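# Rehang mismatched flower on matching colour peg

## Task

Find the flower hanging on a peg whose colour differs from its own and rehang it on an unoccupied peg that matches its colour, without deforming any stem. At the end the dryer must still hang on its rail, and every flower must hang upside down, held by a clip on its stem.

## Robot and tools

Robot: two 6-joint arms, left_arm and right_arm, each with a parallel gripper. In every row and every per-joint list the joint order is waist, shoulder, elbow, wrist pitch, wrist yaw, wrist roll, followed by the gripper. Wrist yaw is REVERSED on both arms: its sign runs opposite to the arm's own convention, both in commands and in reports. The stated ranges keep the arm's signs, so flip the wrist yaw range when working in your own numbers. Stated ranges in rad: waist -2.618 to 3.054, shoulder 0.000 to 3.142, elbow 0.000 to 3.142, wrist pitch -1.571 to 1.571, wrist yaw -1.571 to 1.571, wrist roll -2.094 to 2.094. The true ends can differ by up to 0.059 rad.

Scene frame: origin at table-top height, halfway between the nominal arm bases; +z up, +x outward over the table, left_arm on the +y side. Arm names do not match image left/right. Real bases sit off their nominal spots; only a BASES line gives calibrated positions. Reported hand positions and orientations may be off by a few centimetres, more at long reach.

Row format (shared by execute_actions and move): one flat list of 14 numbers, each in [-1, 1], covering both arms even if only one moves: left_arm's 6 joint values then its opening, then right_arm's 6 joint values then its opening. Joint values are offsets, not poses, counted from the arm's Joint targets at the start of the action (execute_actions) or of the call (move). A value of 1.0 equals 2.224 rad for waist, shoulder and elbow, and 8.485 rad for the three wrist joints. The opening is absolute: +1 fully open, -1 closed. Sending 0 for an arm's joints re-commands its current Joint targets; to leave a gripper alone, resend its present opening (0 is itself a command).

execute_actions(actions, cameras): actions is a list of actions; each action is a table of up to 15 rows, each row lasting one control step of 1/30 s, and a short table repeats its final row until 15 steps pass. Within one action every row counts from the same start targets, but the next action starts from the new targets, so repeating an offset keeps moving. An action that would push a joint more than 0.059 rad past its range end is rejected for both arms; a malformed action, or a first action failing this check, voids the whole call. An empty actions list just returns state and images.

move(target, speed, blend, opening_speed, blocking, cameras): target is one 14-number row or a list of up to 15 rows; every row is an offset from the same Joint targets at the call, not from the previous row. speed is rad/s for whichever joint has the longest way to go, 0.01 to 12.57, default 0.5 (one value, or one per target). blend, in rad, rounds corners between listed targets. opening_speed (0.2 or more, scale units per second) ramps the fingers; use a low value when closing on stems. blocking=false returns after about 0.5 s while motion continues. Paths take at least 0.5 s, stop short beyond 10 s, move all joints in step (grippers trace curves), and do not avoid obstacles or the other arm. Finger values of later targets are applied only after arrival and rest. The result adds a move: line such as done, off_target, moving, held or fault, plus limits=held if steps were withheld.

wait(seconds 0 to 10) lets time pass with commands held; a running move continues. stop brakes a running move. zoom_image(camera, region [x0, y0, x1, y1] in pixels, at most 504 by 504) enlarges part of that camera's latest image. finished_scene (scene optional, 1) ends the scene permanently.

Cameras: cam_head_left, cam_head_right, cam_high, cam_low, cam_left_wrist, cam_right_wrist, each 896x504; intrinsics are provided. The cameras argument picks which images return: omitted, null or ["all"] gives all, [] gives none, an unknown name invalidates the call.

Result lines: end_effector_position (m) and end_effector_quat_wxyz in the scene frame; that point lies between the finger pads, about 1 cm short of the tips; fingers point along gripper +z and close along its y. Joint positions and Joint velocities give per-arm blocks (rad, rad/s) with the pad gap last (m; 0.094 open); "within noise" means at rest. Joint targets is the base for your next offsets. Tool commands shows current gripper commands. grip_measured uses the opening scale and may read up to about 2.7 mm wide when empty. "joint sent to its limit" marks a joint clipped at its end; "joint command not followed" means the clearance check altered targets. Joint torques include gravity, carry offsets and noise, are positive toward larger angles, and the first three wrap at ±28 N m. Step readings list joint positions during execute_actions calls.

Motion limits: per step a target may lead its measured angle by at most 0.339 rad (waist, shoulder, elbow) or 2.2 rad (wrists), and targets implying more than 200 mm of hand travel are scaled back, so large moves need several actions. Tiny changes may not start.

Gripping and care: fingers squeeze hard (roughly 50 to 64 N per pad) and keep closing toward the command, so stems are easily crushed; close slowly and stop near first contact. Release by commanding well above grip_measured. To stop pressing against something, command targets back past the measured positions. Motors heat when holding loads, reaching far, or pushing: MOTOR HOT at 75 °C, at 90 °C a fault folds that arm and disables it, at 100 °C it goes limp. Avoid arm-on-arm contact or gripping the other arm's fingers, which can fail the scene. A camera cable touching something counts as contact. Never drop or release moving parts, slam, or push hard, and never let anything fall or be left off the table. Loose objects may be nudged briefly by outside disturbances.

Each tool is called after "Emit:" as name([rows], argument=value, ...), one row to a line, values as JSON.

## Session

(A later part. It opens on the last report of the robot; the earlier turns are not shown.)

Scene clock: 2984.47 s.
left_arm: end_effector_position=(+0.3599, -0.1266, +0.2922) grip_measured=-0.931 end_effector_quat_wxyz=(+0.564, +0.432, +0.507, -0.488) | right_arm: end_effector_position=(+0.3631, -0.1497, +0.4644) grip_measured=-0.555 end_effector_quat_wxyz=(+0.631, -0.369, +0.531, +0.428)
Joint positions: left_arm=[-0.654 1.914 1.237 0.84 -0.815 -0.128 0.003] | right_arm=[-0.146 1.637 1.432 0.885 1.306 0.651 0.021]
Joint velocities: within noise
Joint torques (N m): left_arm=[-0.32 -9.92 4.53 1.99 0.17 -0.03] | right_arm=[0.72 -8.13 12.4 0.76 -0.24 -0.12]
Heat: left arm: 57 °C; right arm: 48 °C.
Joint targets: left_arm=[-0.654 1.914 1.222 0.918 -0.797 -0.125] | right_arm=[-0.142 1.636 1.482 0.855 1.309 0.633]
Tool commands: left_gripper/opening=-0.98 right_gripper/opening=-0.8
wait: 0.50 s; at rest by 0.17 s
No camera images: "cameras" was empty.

Emit:
wait(seconds=0.05, cameras=["cam_high","cam_low","cam_head_right"])

Emit:
zoom_image(camera="cam_high", region=[398, 204, 412, 224])

Emit:
zoom_image(camera="cam_low", region=[504, 112, 524, 142])

Emit:
zoom_image(camera="cam_low", region=[500, 180, 540, 260])

Emit:
zoom_image(camera="cam_head_right", region=[625, 120, 665, 190])

Scene clock: 2991.53 s.
left_arm: end_effector_position=(+0.3599, -0.1266, +0.2922) grip_measured=-0.931 end_effector_quat_wxyz=(+0.564, +0.432, +0.507, -0.488) | right_arm: end_effector_position=(+0.3631, -0.1497, +0.4644) grip_measured=-0.555 end_effector_quat_wxyz=(+0.631, -0.369, +0.531, +0.428)
Joint positions: left_arm=[-0.654 1.914 1.237 0.84 -0.815 -0.128 0.003] | right_arm=[-0.146 1.637 1.432 0.885 1.306 0.651 0.021]
Joint velocities: within noise
Joint torques (N m): left_arm=[-0.32 -9.87 4.44 2.01 0.17 0.02] | right_arm=[0.72 -8.14 12.41 0.76 -0.24 -0.12]
Heat: left arm: 57 °C; right arm: 48 °C.
Joint targets: left_arm=[-0.654 1.914 1.222 0.918 -0.797 -0.125] | right_arm=[-0.142 1.636 1.482 0.855 1.309 0.633]
Tool commands: left_gripper/opening=-0.98 right_gripper/opening=-0.8
wait: 0.07 s; at rest from the start
Images, in order (width x height): cam_head_right 896x504, cam_high 896x504, cam_low 896x504.

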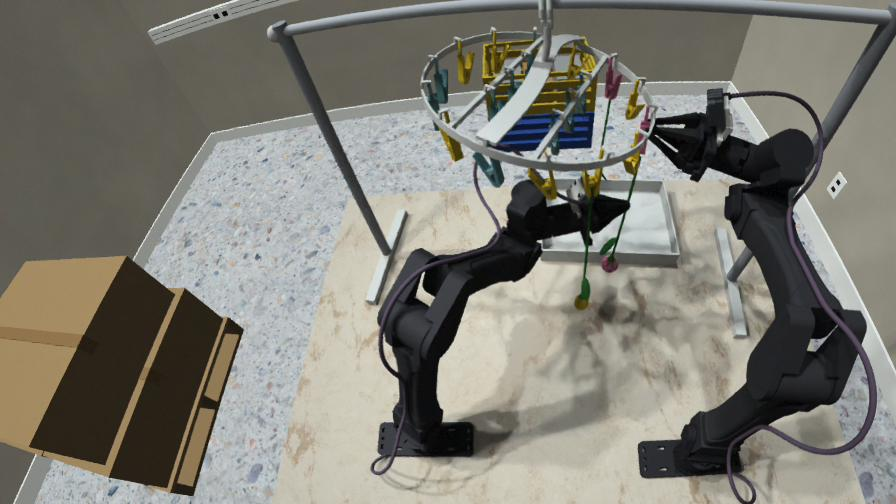

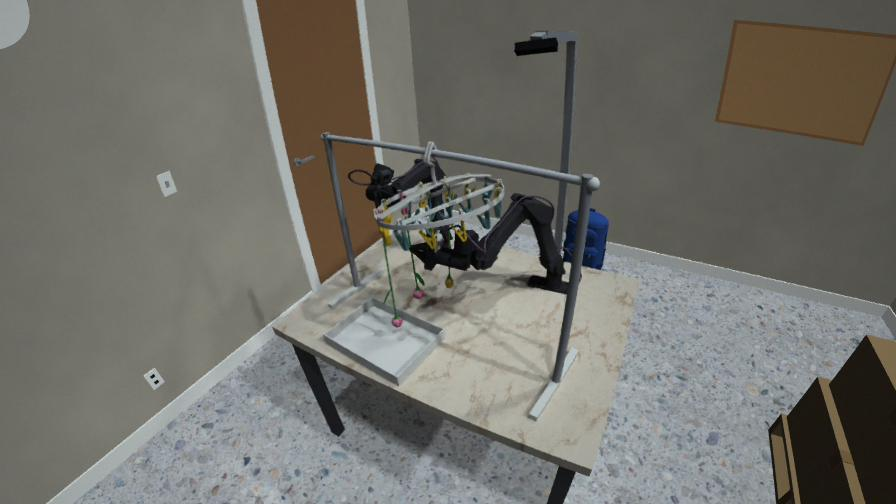

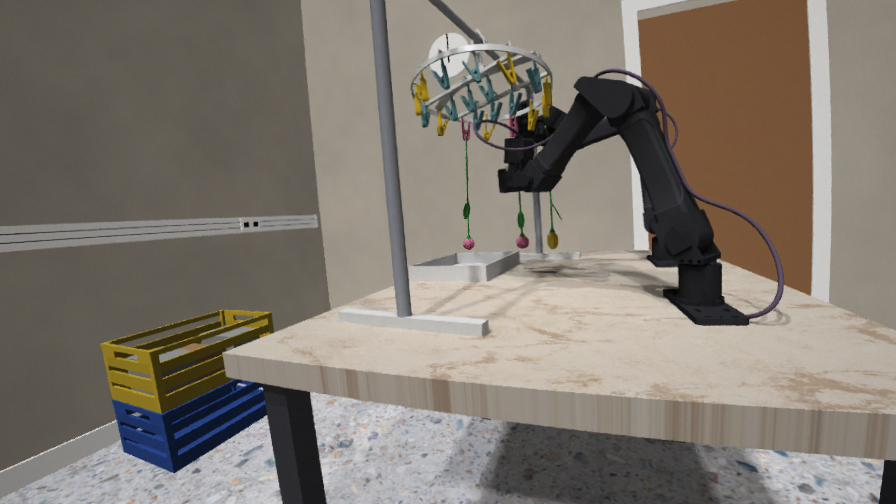

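Scaled by 25.200 from the camera's 896x504 image, which has a finer 1280x720 frame.

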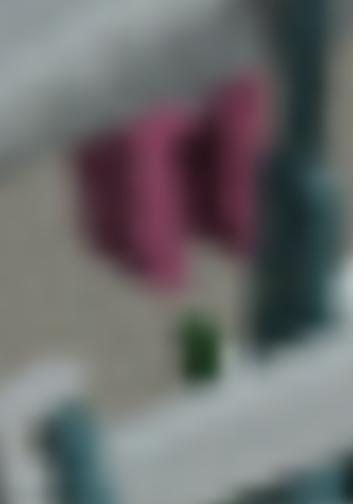

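Scaled by 16.800 from the camera's 896x504 image, which has a finer 1280x720 frame.

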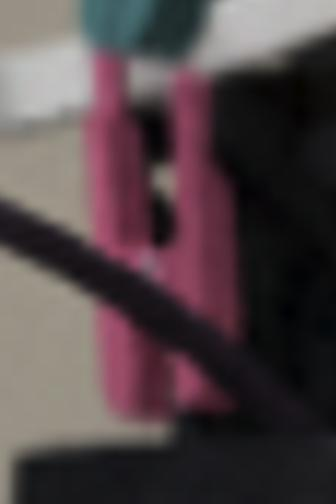

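Scaled by 6.300 from the camera's 896x504 image, which has a finer 1280x720 frame.

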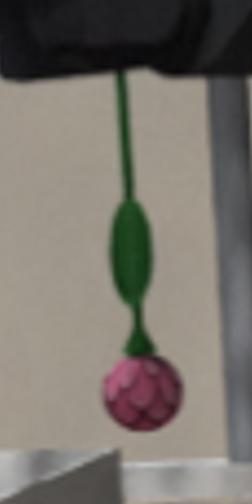

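Scaled by 7.200 from the camera's 896x504 image, which has a finer 1280x720 frame.

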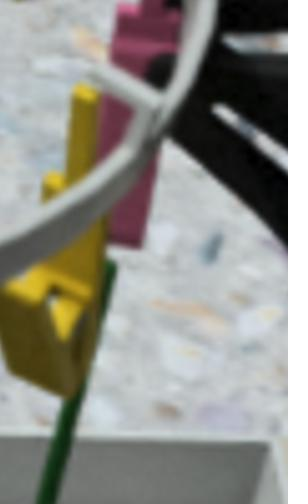

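Emit:
wait(seconds=0.05, cameras=["cam_left_wrist","cam_head_left","cam_head_right"])

Emit:
zoom_image(camera="cam_head_left", region=[600, 90, 680, 190])

Scene clock: 3021.07 s.
left_arm: end_effector_position=(+0.3599, -0.1266, +0.2922) grip_measured=-0.931 end_effector_quat_wxyz=(+0.564, +0.432, +0.507, -0.488) | right_arm: end_effector_position=(+0.3631, -0.1497, +0.4644) grip_measured=-0.555 end_effector_quat_wxyz=(+0.631, -0.369, +0.531, +0.428)
Joint positions: left_arm=[-0.654 1.914 1.237 0.84 -0.815 -0.128 0.003] | right_arm=[-0.146 1.637 1.432 0.885 1.306 0.651 0.021]
Joint velocities: within noise
Joint torques (N m): left_arm=[-0.28 -9.89 4.48 2 0.14 -0.05] | right_arm=[0.72 -8.13 12.4 0.76 -0.24 -0.12]
Heat: left arm: 56 °C; right arm: 48 °C.
Joint targets: left_arm=[-0.654 1.914 1.222 0.918 -0.797 -0.125] | right_arm=[-0.142 1.636 1.482 0.855 1.309 0.633]
Tool commands: left_gripper/opening=-0.98 right_gripper/opening=-0.8
wait: 0.07 s; at rest from the start
Images, in order (width x height): cam_head_left 896x504, cam_head_right 896x504, cam_left_wrist 896x504.

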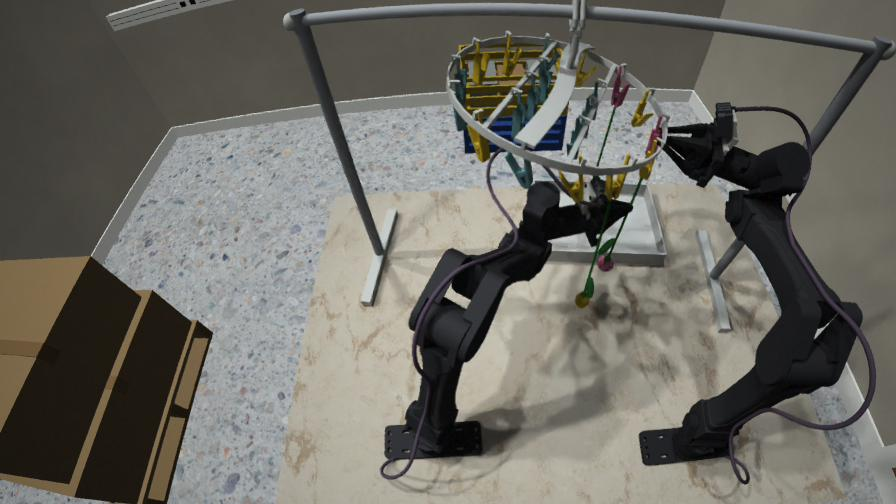

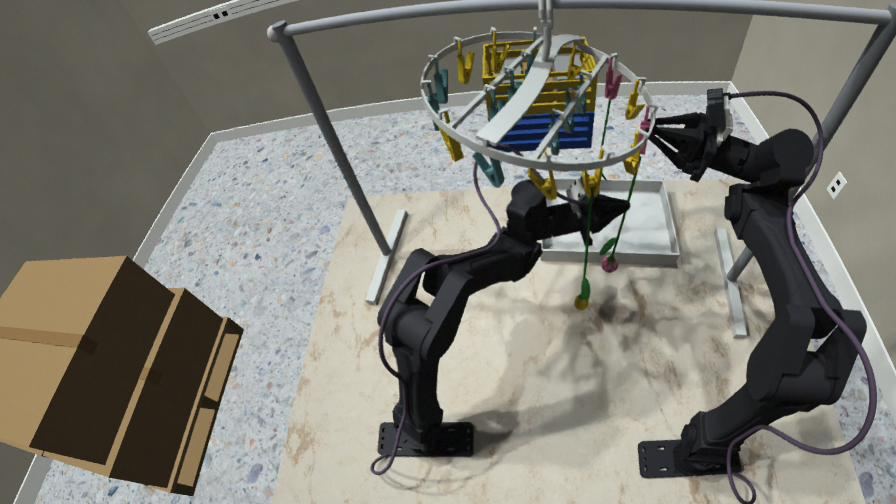

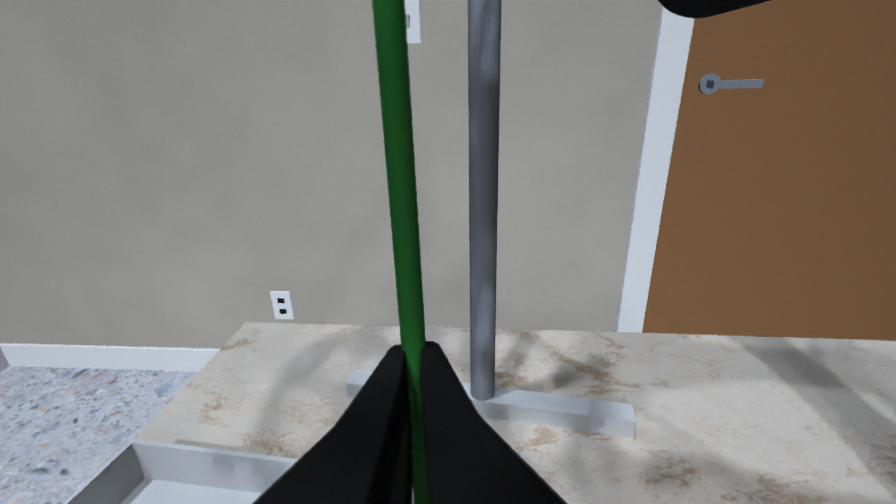

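Scaled by 5.040 from the camera's 896x504 image, which has a finer 1280x720 frame.

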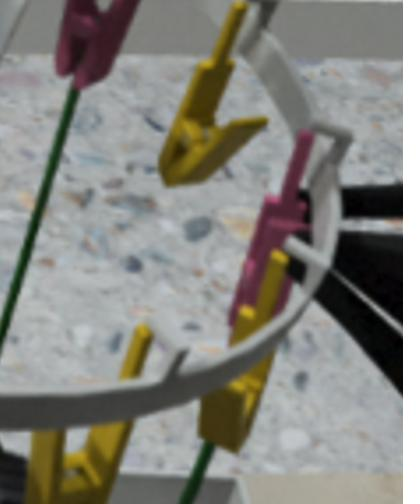

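Emit:
wait(seconds=0.05, cameras=["cam_high","cam_low","cam_head_right"])

Emit:
zoom_image(camera="cam_high", region=[392, 190, 420, 230])

Scene clock: 3030.07 s.
left_arm: end_effector_position=(+0.3599, -0.1266, +0.2922) grip_measured=-0.931 end_effector_quat_wxyz=(+0.564, +0.432, +0.507, -0.488) | right_arm: end_effector_position=(+0.3631, -0.1497, +0.4644) grip_measured=-0.555 end_effector_quat_wxyz=(+0.631, -0.369, +0.531, +0.428)
Joint positions: left_arm=[-0.654 1.914 1.237 0.84 -0.815 -0.128 0.003] | right_arm=[-0.146 1.637 1.432 0.885 1.306 0.651 0.021]
Joint velocities: within noise
Joint torques (N m): left_arm=[-0.5 -9.91 4.48 2.03 0.21 -0.03] | right_arm=[0.72 -8.13 12.4 0.76 -0.24 -0.12]
Heat: left arm: 56 °C; right arm: 48 °C.
Joint targets: left_arm=[-0.654 1.914 1.222 0.918 -0.797 -0.125] | right_arm=[-0.142 1.636 1.482 0.855 1.309 0.633]
Tool commands: left_gripper/opening=-0.98 right_gripper/opening=-0.8
wait: 0.07 s; at rest from the start
Images, in order (width x height): cam_head_right 896x504, cam_high 896x504, cam_low 896x504.

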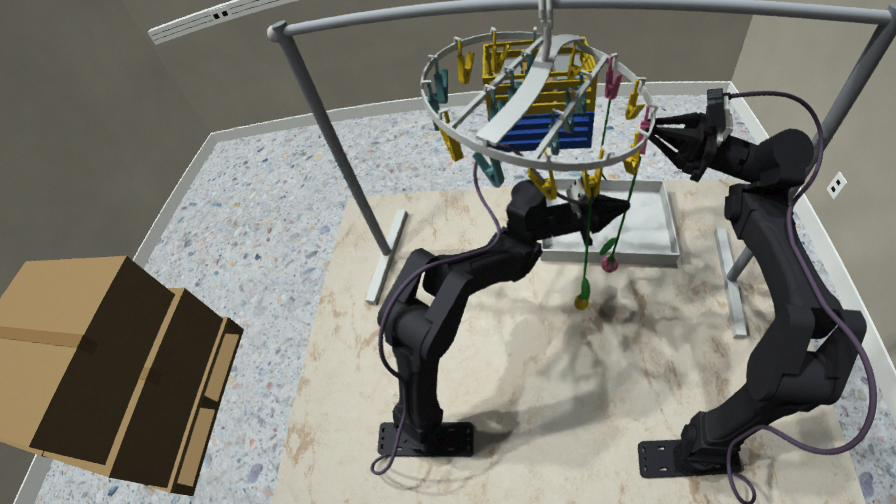

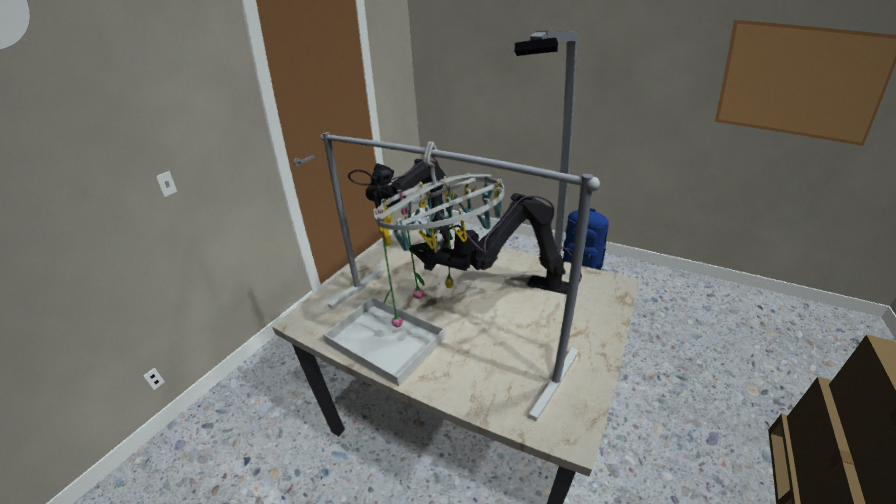

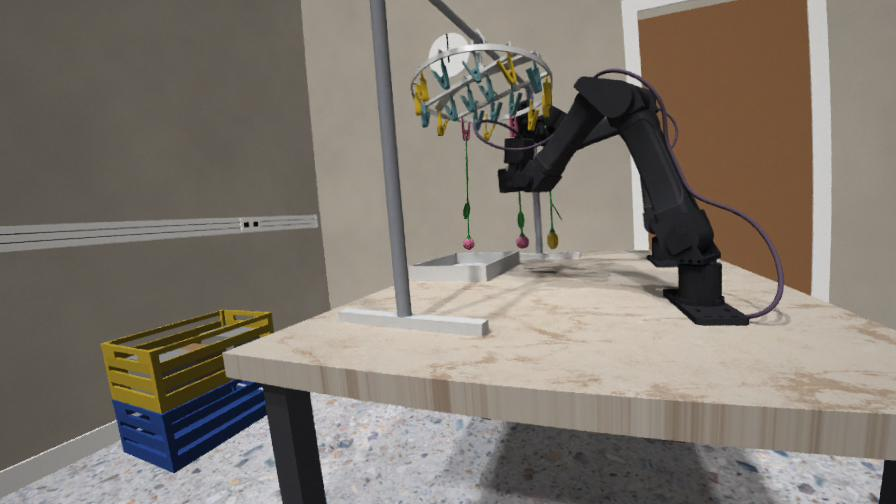

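Scaled by 12.600 from the camera's 896x504 image, which has a finer 1280x720 frame.

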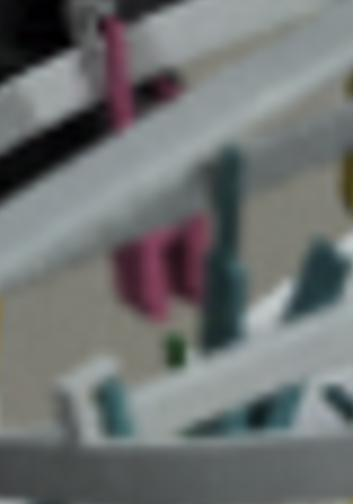

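Emit:
move([
  [0, 0, 0.0310, -0.0128, 0, 0, -0.98, 0, 0, 0, 0, 0, 0, -0.8],
  [0, 0, 0.0412, -0.01567, 0, 0, -0.98, 0, 0, 0, 0, 0, 0, -0.8],
  [0, 0, 0.0365, -0.01567, 0, 0, -0.98, 0, 0, 0, 0, 0, 0, -0.8],
], speed=[0.1, 0.03, 0.05], cameras=["cam_high","cam_low","cam_head_right"])

Scene clock: 3098.67 s.
left_arm: end_effector_position=(+0.3616, -0.1277, +0.2955) grip_measured=-0.931 end_effector_quat_wxyz=(+0.562, +0.432, +0.509, -0.488) | right_arm: end_effector_position=(+0.3631, -0.1497, +0.4644) grip_measured=-0.555 end_effector_quat_wxyz=(+0.631, -0.369, +0.531, +0.428)
Joint positions: left_arm=[-0.654 1.914 1.256 0.817 -0.815 -0.128 0.003] | right_arm=[-0.146 1.637 1.432 0.885 1.306 0.651 0.021]
Joint velocities: within noise
Joint torques (N m): left_arm=[-0.42 -9.84 9.91 1.02 0.15 -0.07] | right_arm=[0.72 -8.14 12.4 0.76 -0.24 -0.12]
Heat: left arm: 56 °C; right arm: 48 °C.
Joint targets: left_arm=[-0.654 1.914 1.303 0.785 -0.797 -0.125] | right_arm=[-0.142 1.636 1.482 0.855 1.309 0.633]
move: off_target (left_arm, right_arm); left_arm: the elbow is farthest, 0.047 rad from its target; right_arm: the elbow is farthest, 0.050 rad from its target
Images, in order (width x height): cam_head_right 896x504, cam_high 896x504, cam_low 896x504.

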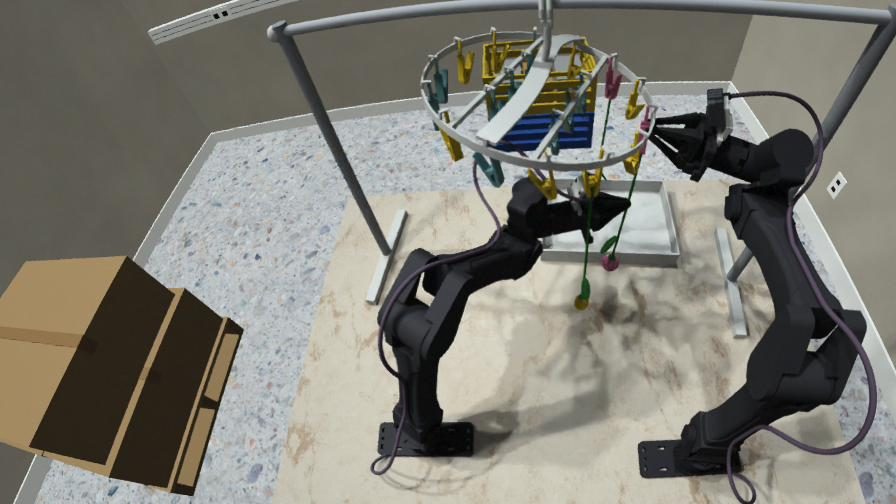

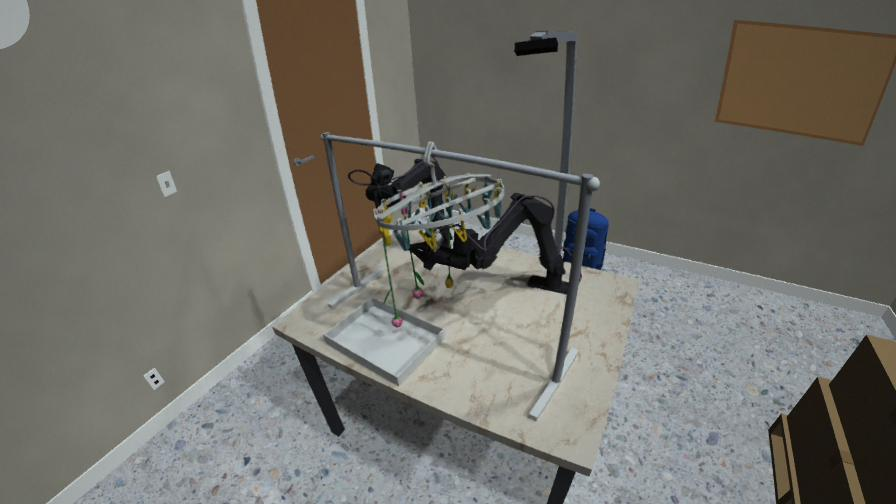

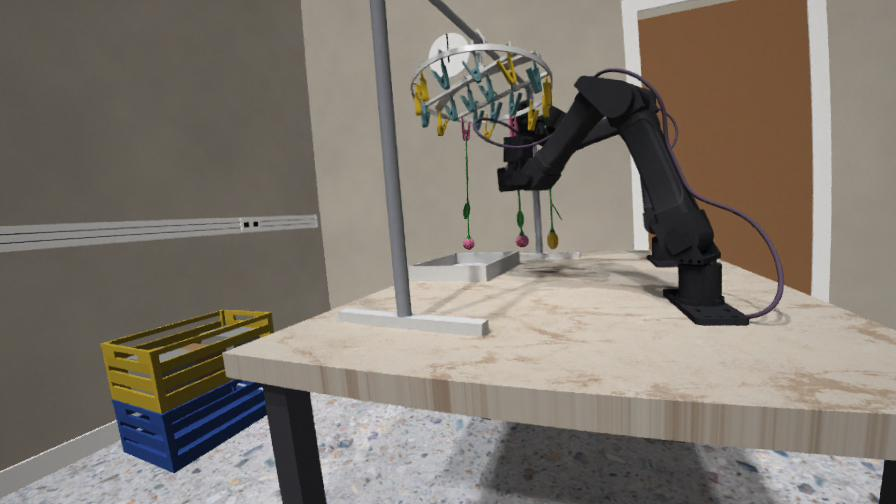

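Emit:
zoom_image(camera="cam_high", region=[398, 204, 412, 224])

Emit:
zoom_image(camera="cam_head_right", region=[630, 130, 660, 170])

Emit:
zoom_image(camera="cam_low", region=[505, 185, 535, 240])

Scaled by 25.200 from the camera's 896x504 image, which has a finer 1280x720 frame.

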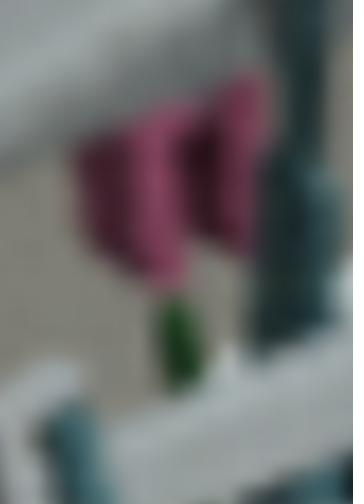

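Scaled by 12.600 from the camera's 896x504 image, which has a finer 1280x720 frame.

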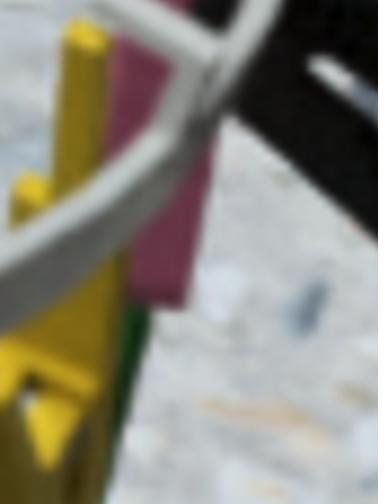

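Scaled by 9.164 from the camera's 896x504 image, which has a finer 1280x720 frame.

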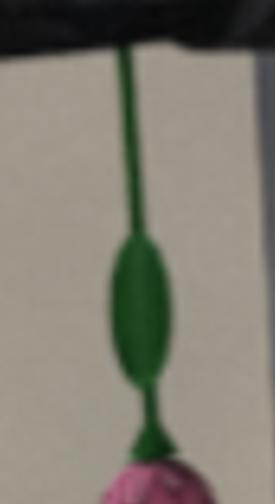

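Emit:
move(target=[0, 0, 0, 0, 0, 0.00177, -0.98, 0, 0, 0, 0, 0, 0, -0.8], speed=0.05, cameras=["cam_high","cam_low","cam_head_right"])

Emit:
zoom_image(camera="cam_high", region=[398, 204, 412, 224])

Emit:
zoom_image(camera="cam_head_right", region=[630, 130, 660, 170])

Emit:
zoom_image(camera="cam_low", region=[505, 185, 535, 240])

Scene clock: 3171.20 s.
left_arm: end_effector_position=(+0.3616, -0.1277, +0.2955) grip_measured=-0.931 end_effector_quat_wxyz=(+0.562, +0.432, +0.509, -0.488) | right_arm: end_effector_position=(+0.3631, -0.1497, +0.4644) grip_measured=-0.555 end_effector_quat_wxyz=(+0.631, -0.369, +0.531, +0.428)
Joint positions: left_arm=[-0.654 1.914 1.256 0.817 -0.815 -0.128 0.003] | right_arm=[-0.146 1.637 1.432 0.885 1.306 0.651 0.021]
Joint velocities: left_arm=[-0.007 0.002 0.007 -0.154 -0.022 0.051 0.001] | right_arm=[within noise]
Joint torques (N m): left_arm=[-0.27 -9.87 9.92 1.03 0.21 0.14] | right_arm=[0.72 -8.13 12.38 0.76 -0.24 -0.12]
Heat: left arm: 55 °C; right arm: 48 °C.
Joint targets: left_arm=[-0.654 1.914 1.303 0.785 -0.797 -0.110] | right_arm=[-0.142 1.636 1.482 0.855 1.309 0.633]
move: off_target (left_arm, right_arm); left_arm: the elbow is farthest, 0.047 rad from its target; right_arm: the elbow is farthest, 0.050 rad from its target
Images, in order (width x height): cam_head_right 896x504, cam_high 896x504, cam_low 896x504.

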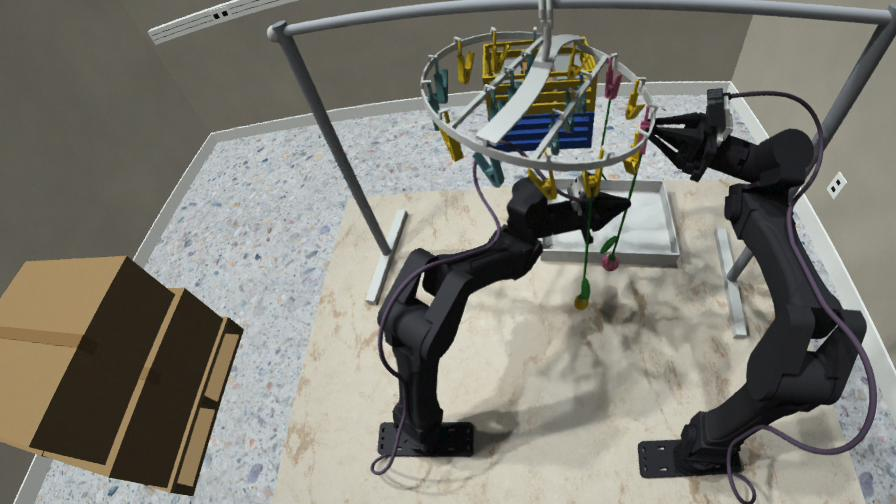

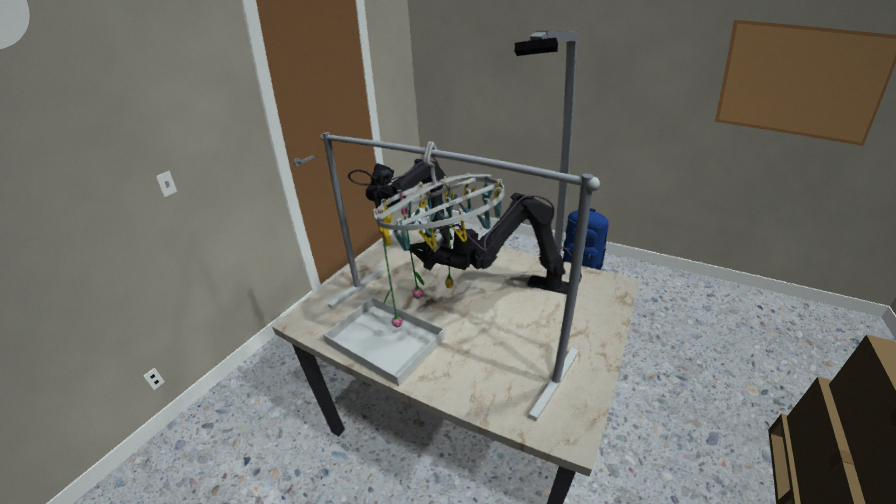

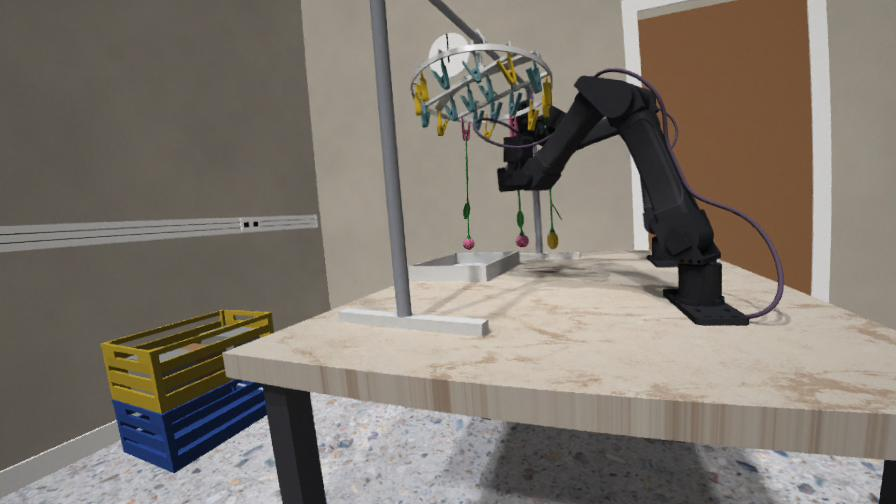

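Scaled by 25.200 from the camera's 896x504 image, which has a finer 1280x720 frame.

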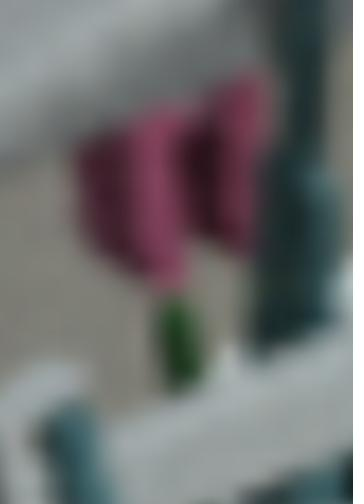

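Scaled by 12.600 from the camera's 896x504 image, which has a finer 1280x720 frame.

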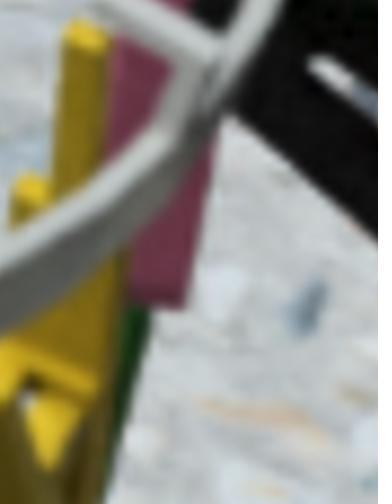

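Scaled by 9.164 from the camera's 896x504 image, which has a finer 1280x720 frame.

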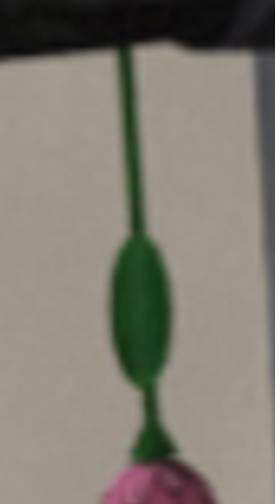

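Emit:
move(target=[0, 0, 0, 0, 0, 0.00177, -0.98, 0, 0, 0, 0, 0, 0, -0.8], speed=0.05, cameras=[])

Emit:
wait(seconds=0.5, cameras=[])

Scene clock: 3175.10 s.
left_arm: end_effector_position=(+0.3616, -0.1277, +0.2955) grip_measured=-0.931 end_effector_quat_wxyz=(+0.565, +0.436, +0.506, -0.485) | right_arm: end_effector_position=(+0.3631, -0.1497, +0.4644) grip_measured=-0.555 end_effector_quat_wxyz=(+0.631, -0.369, +0.531, +0.428)
Joint positions: left_arm=[-0.654 1.914 1.256 0.817 -0.815 -0.114 0.003] | right_arm=[-0.146 1.637 1.432 0.885 1.306 0.651 0.021]
Joint velocities: within noise
Joint torques (N m): left_arm=[-0.42 -9.84 9.96 1 0.17 0.13] | right_arm=[0.72 -8.14 12.4 0.76 -0.24 -0.12]
Heat: left arm: 55 °C; right arm: 48 °C.
Joint targets: left_arm=[-0.654 1.914 1.303 0.785 -0.797 -0.095] | right_arm=[-0.142 1.636 1.482 0.855 1.309 0.633]
move: off_target (left_arm, right_arm); left_arm: the elbow is farthest, 0.047 rad from its target; right_arm: the elbow is farthest, 0.050 rad from its target
No camera images: "cameras" was empty.

Scene clock: 3175.60 s.
left_arm: end_effector_position=(+0.3616, -0.1277, +0.2955) grip_measured=-0.931 end_effector_quat_wxyz=(+0.565, +0.436, +0.506, -0.485) | right_arm: end_effector_position=(+0.3631, -0.1497, +0.4644) grip_measured=-0.555 end_effector_quat_wxyz=(+0.631, -0.369, +0.531, +0.428)
Joint positions: left_arm=[-0.654 1.914 1.256 0.817 -0.815 -0.114 0.003] | right_arm=[-0.146 1.637 1.432 0.885 1.306 0.651 0.021]
Joint velocities: within noise
Joint torques (N m): left_arm=[-0.49 -9.91 9.83 1.06 0.14 0.13] | right_arm=[0.72 -8.14 12.4 0.76 -0.24 -0.12]
Heat: left arm: 55 °C; right arm: 48 °C.
Joint targets: left_arm=[-0.654 1.914 1.303 0.785 -0.797 -0.095] | right_arm=[-0.142 1.636 1.482 0.855 1.309 0.633]
Tool commands: left_gripper/opening=-0.98 right_gripper/opening=-0.8
wait: 0.50 s; at rest by 0.17 s
No camera images: "cameras" was empty.

Emit:
wait(seconds=0.05, cameras=["cam_high","cam_low","cam_head_right"])

Emit:
zoom_image(camera="cam_high", region=[398, 204, 412, 224])

Emit:
zoom_image(camera="cam_head_right", region=[630, 130, 660, 170])

Emit:
zoom_image(camera="cam_low", region=[505, 185, 535, 240])

Scene clock: 3180.47 s.
left_arm: end_effector_position=(+0.3616, -0.1277, +0.2955) grip_measured=-0.931 end_effector_quat_wxyz=(+0.566, +0.436, +0.505, -0.484) | right_arm: end_effector_position=(+0.3631, -0.1497, +0.4644) grip_measured=-0.555 end_effector_quat_wxyz=(+0.631, -0.369, +0.531, +0.428)
Joint positions: left_arm=[-0.654 1.914 1.256 0.817 -0.815 -0.113 0.003] | right_arm=[-0.146 1.637 1.432 0.885 1.306 0.651 0.021]
Joint velocities: within noise
Joint torques (N m): left_arm=[-0.25 -9.99 9.77 0.99 0.16 0.12] | right_arm=[0.72 -8.13 12.4 0.76 -0.24 -0.12]
Heat: left arm: 55 °C; right arm: 48 °C.
Joint targets: left_arm=[-0.654 1.914 1.303 0.785 -0.797 -0.095] | right_arm=[-0.142 1.636 1.482 0.855 1.309 0.633]
Tool commands: left_gripper/opening=-0.98 right_gripper/opening=-0.8
wait: 0.07 s; at rest from the start
Images, in order (width x height): cam_head_right 896x504, cam_high 896x504, cam_low 896x504.

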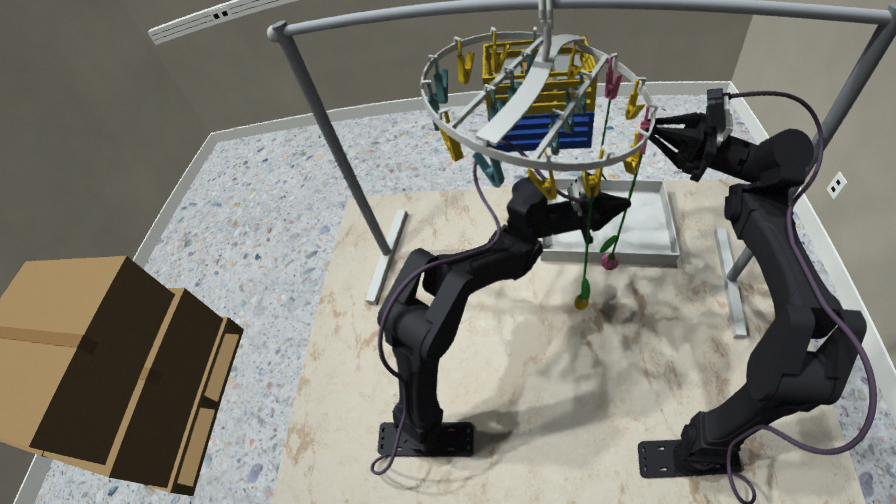

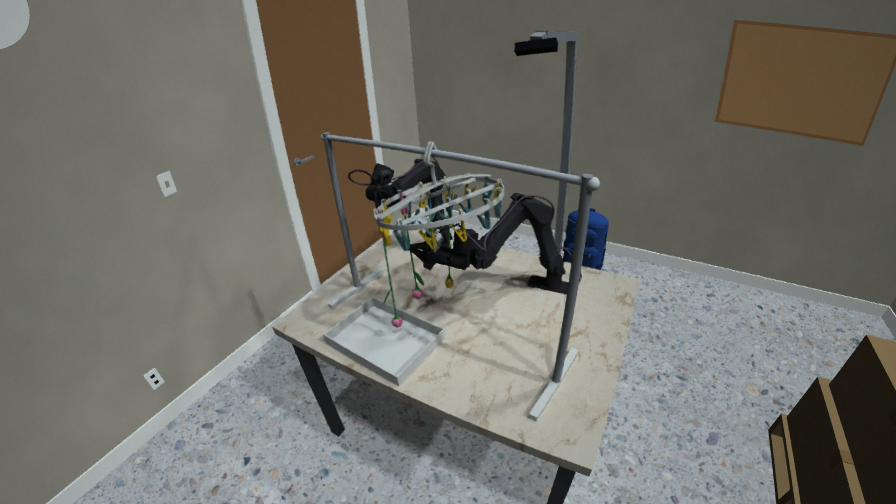

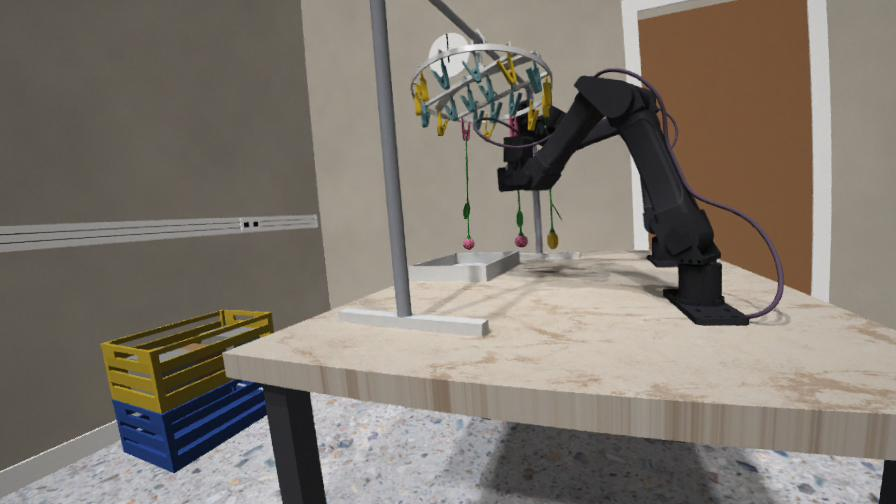

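Scaled by 25.200 from the camera's 896x504 image, which has a finer 1280x720 frame.

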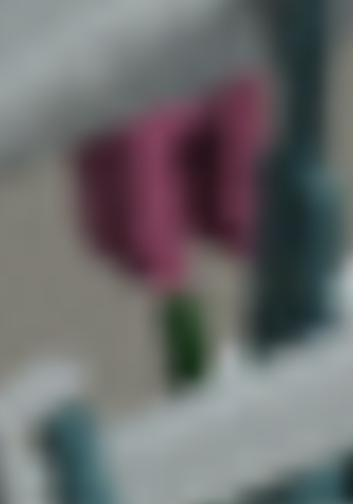

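Scaled by 12.600 from the camera's 896x504 image, which has a finer 1280x720 frame.

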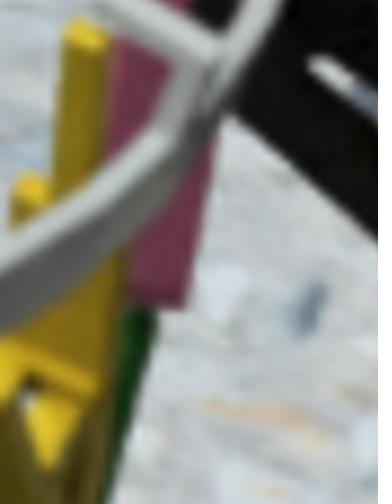

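Scaled by 9.164 from the camera's 896x504 image, which has a finer 1280x720 frame.

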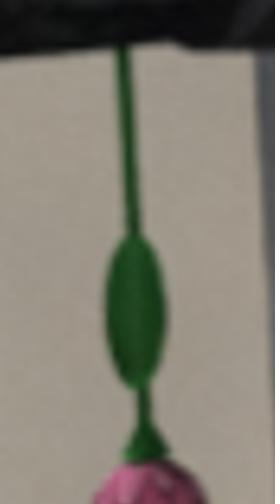

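Emit:
zoom_image(camera="cam_low", region=[515, 185, 555, 262])

Emit:
zoom_image(camera="cam_low", region=[440, 120, 500, 260])

Scaled by 6.545 from the camera's 896x504 image, which has a finer 1280x720 frame.

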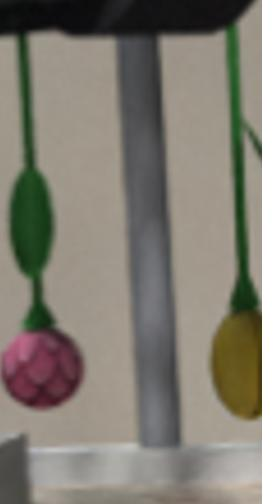

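Scaled by 3.600 from the camera's 896x504 image, which has a finer 1280x720 frame.

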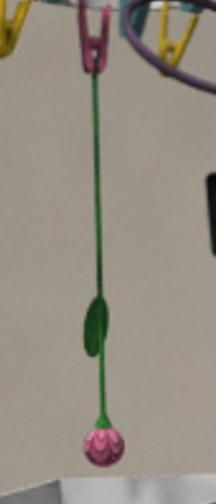

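Emit:
move([
  [-0.02248, 0, 0.0036, 0, 0, 0, -0.98, 0, 0, 0, 0, 0, 0, -0.8],
  [-0.02518, 0, 0.0081, -0.0019, 0, 0, -0.98, 0, 0, 0, 0, 0, 0, -0.8],
], speed=[0.1, 0.03], cameras=[])

Scene clock: 3250.27 s.
left_arm: end_effector_position=(+0.3409, -0.1469, +0.2965) grip_measured=-0.931 end_effector_quat_wxyz=(+0.551, +0.449, +0.496, -0.499) | right_arm: end_effector_position=(+0.3631, -0.1497, +0.4644) grip_measured=-0.555 end_effector_quat_wxyz=(+0.631, -0.369, +0.531, +0.428)
Joint positions: left_arm=[-0.706 1.914 1.265 0.802 -0.815 -0.113 0.003] | right_arm=[-0.146 1.637 1.432 0.885 1.306 0.651 0.021]
Joint velocities: within noise
Joint torques (N m): left_arm=[-0.49 -9.94 10.55 1.05 0.17 0.13] | right_arm=[0.72 -8.14 12.4 0.76 -0.24 -0.12]
Heat: left arm: 55 °C; right arm: 47 °C.
Joint targets: left_arm=[-0.710 1.914 1.321 0.769 -0.797 -0.095] | right_arm=[-0.142 1.636 1.482 0.855 1.309 0.633]
move: off_target (left_arm, right_arm); left_arm: the elbow is farthest, 0.056 rad from its target; right_arm: the elbow is farthest, 0.050 rad from its target
No camera images: "cameras" was empty.

Emit:
wait(seconds=0.05, cameras=["cam_high","cam_low","cam_head_right","cam_left_wrist"])

Emit:
zoom_image(camera="cam_head_right", region=[600, 90, 680, 190])

Emit:
zoom_image(camera="cam_high", region=[380, 190, 430, 240])

Scene clock: 3255.60 s.
left_arm: end_effector_position=(+0.3409, -0.1469, +0.2965) grip_measured=-0.931 end_effector_quat_wxyz=(+0.551, +0.449, +0.496, -0.499) | right_arm: end_effector_position=(+0.3631, -0.1497, +0.4644) grip_measured=-0.555 end_effector_quat_wxyz=(+0.631, -0.369, +0.531, +0.428)
Joint positions: left_arm=[-0.706 1.914 1.265 0.802 -0.815 -0.113 0.003] | right_arm=[-0.146 1.637 1.432 0.885 1.306 0.651 0.021]
Joint velocities: within noise
Joint torques (N m): left_arm=[-0.57 -9.81 10.92 1.05 0.19 0.14] | right_arm=[0.7 -8.13 12.4 0.76 -0.24 -0.12]
Heat: left arm: 55 °C; right arm: 47 °C.
Joint targets: left_arm=[-0.710 1.914 1.321 0.769 -0.797 -0.095] | right_arm=[-0.142 1.636 1.482 0.855 1.309 0.633]
Tool commands: left_gripper/opening=-0.98 right_gripper/opening=-0.8
wait: 0.07 s; at rest from the start
Images, in order (width x height): cam_head_right 896x504, cam_high 896x504, cam_low 896x504, cam_left_wrist 896x504.

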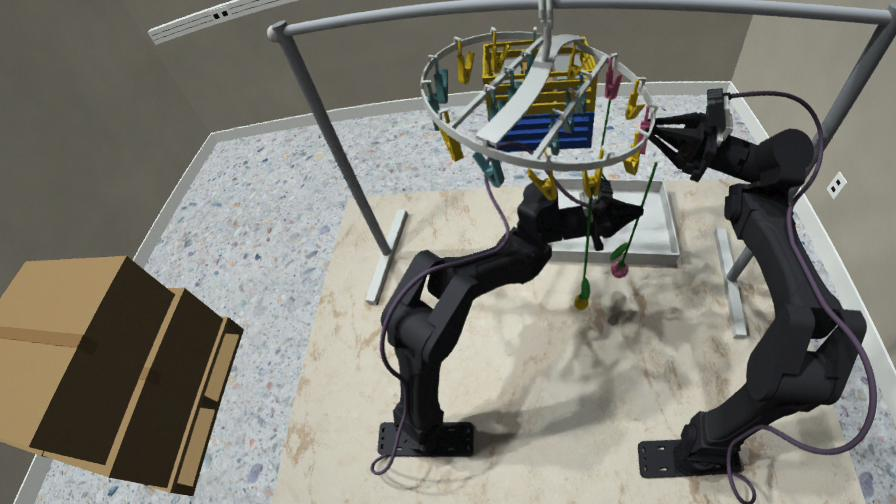

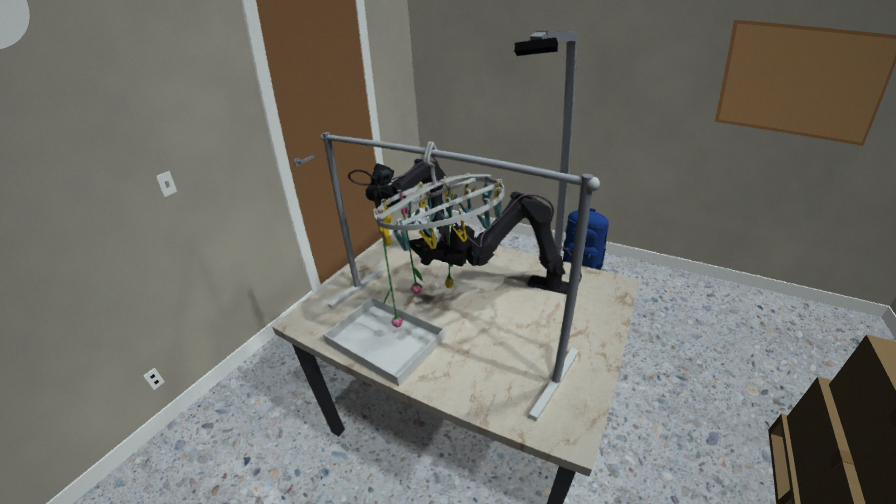

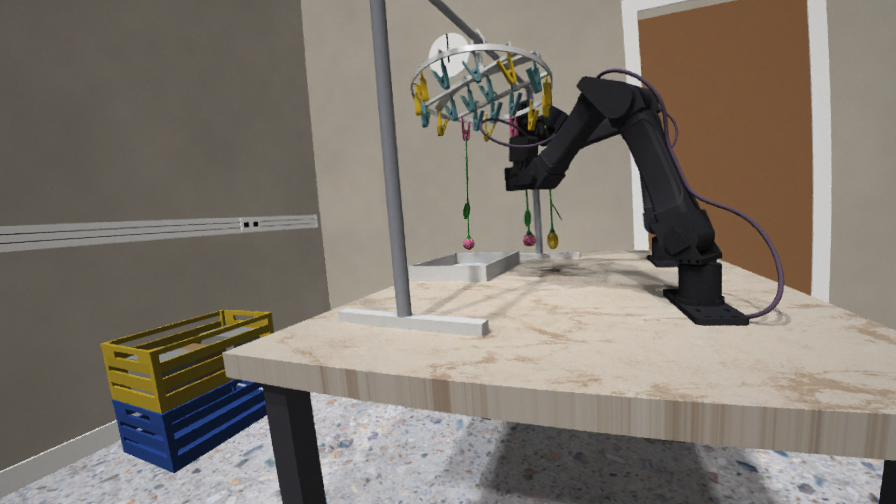

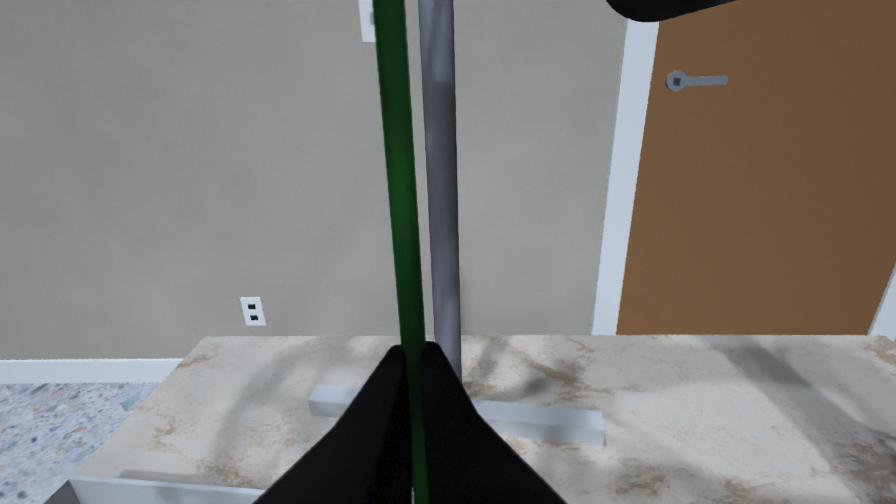

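Scaled by 5.040 from the camera's 896x504 image, which has a finer 1280x720 frame.

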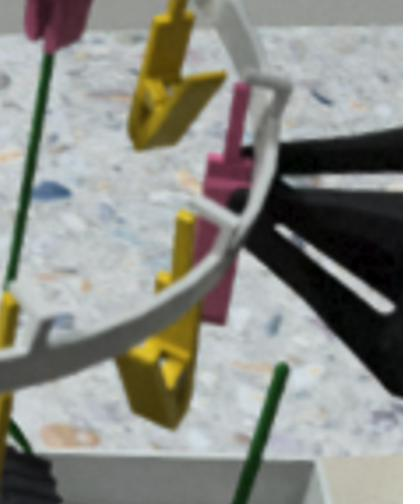

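Scaled by 10.080 from the camera's 896x504 image, which has a finer 1280x720 frame.

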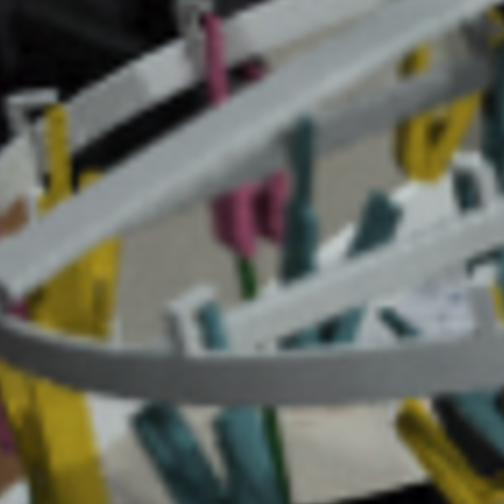

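Emit:
zoom_image(camera="cam_low", region=[780, 40, 880, 300])

Emit:
zoom_image(camera="cam_low", region=[340, 0, 440, 320])

Emit:
zoom_image(camera="cam_low", region=[495, 100, 560, 260])

Scaled by 1.938 from the camera's 896x504 image, which has a finer 1280x720 frame.

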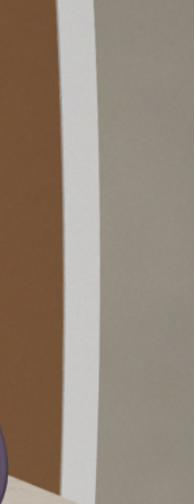

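Scaled by 1.575 from the camera's 896x504 image, which has a finer 1280x720 frame.

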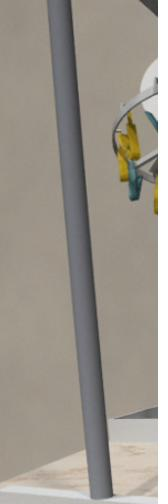

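Scaled by 3.150 from the camera's 896x504 image, which has a finer 1280x720 frame.

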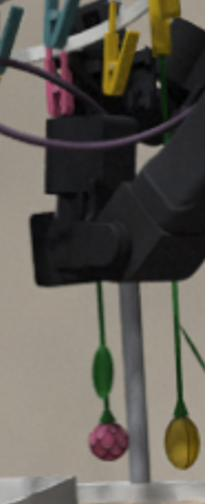

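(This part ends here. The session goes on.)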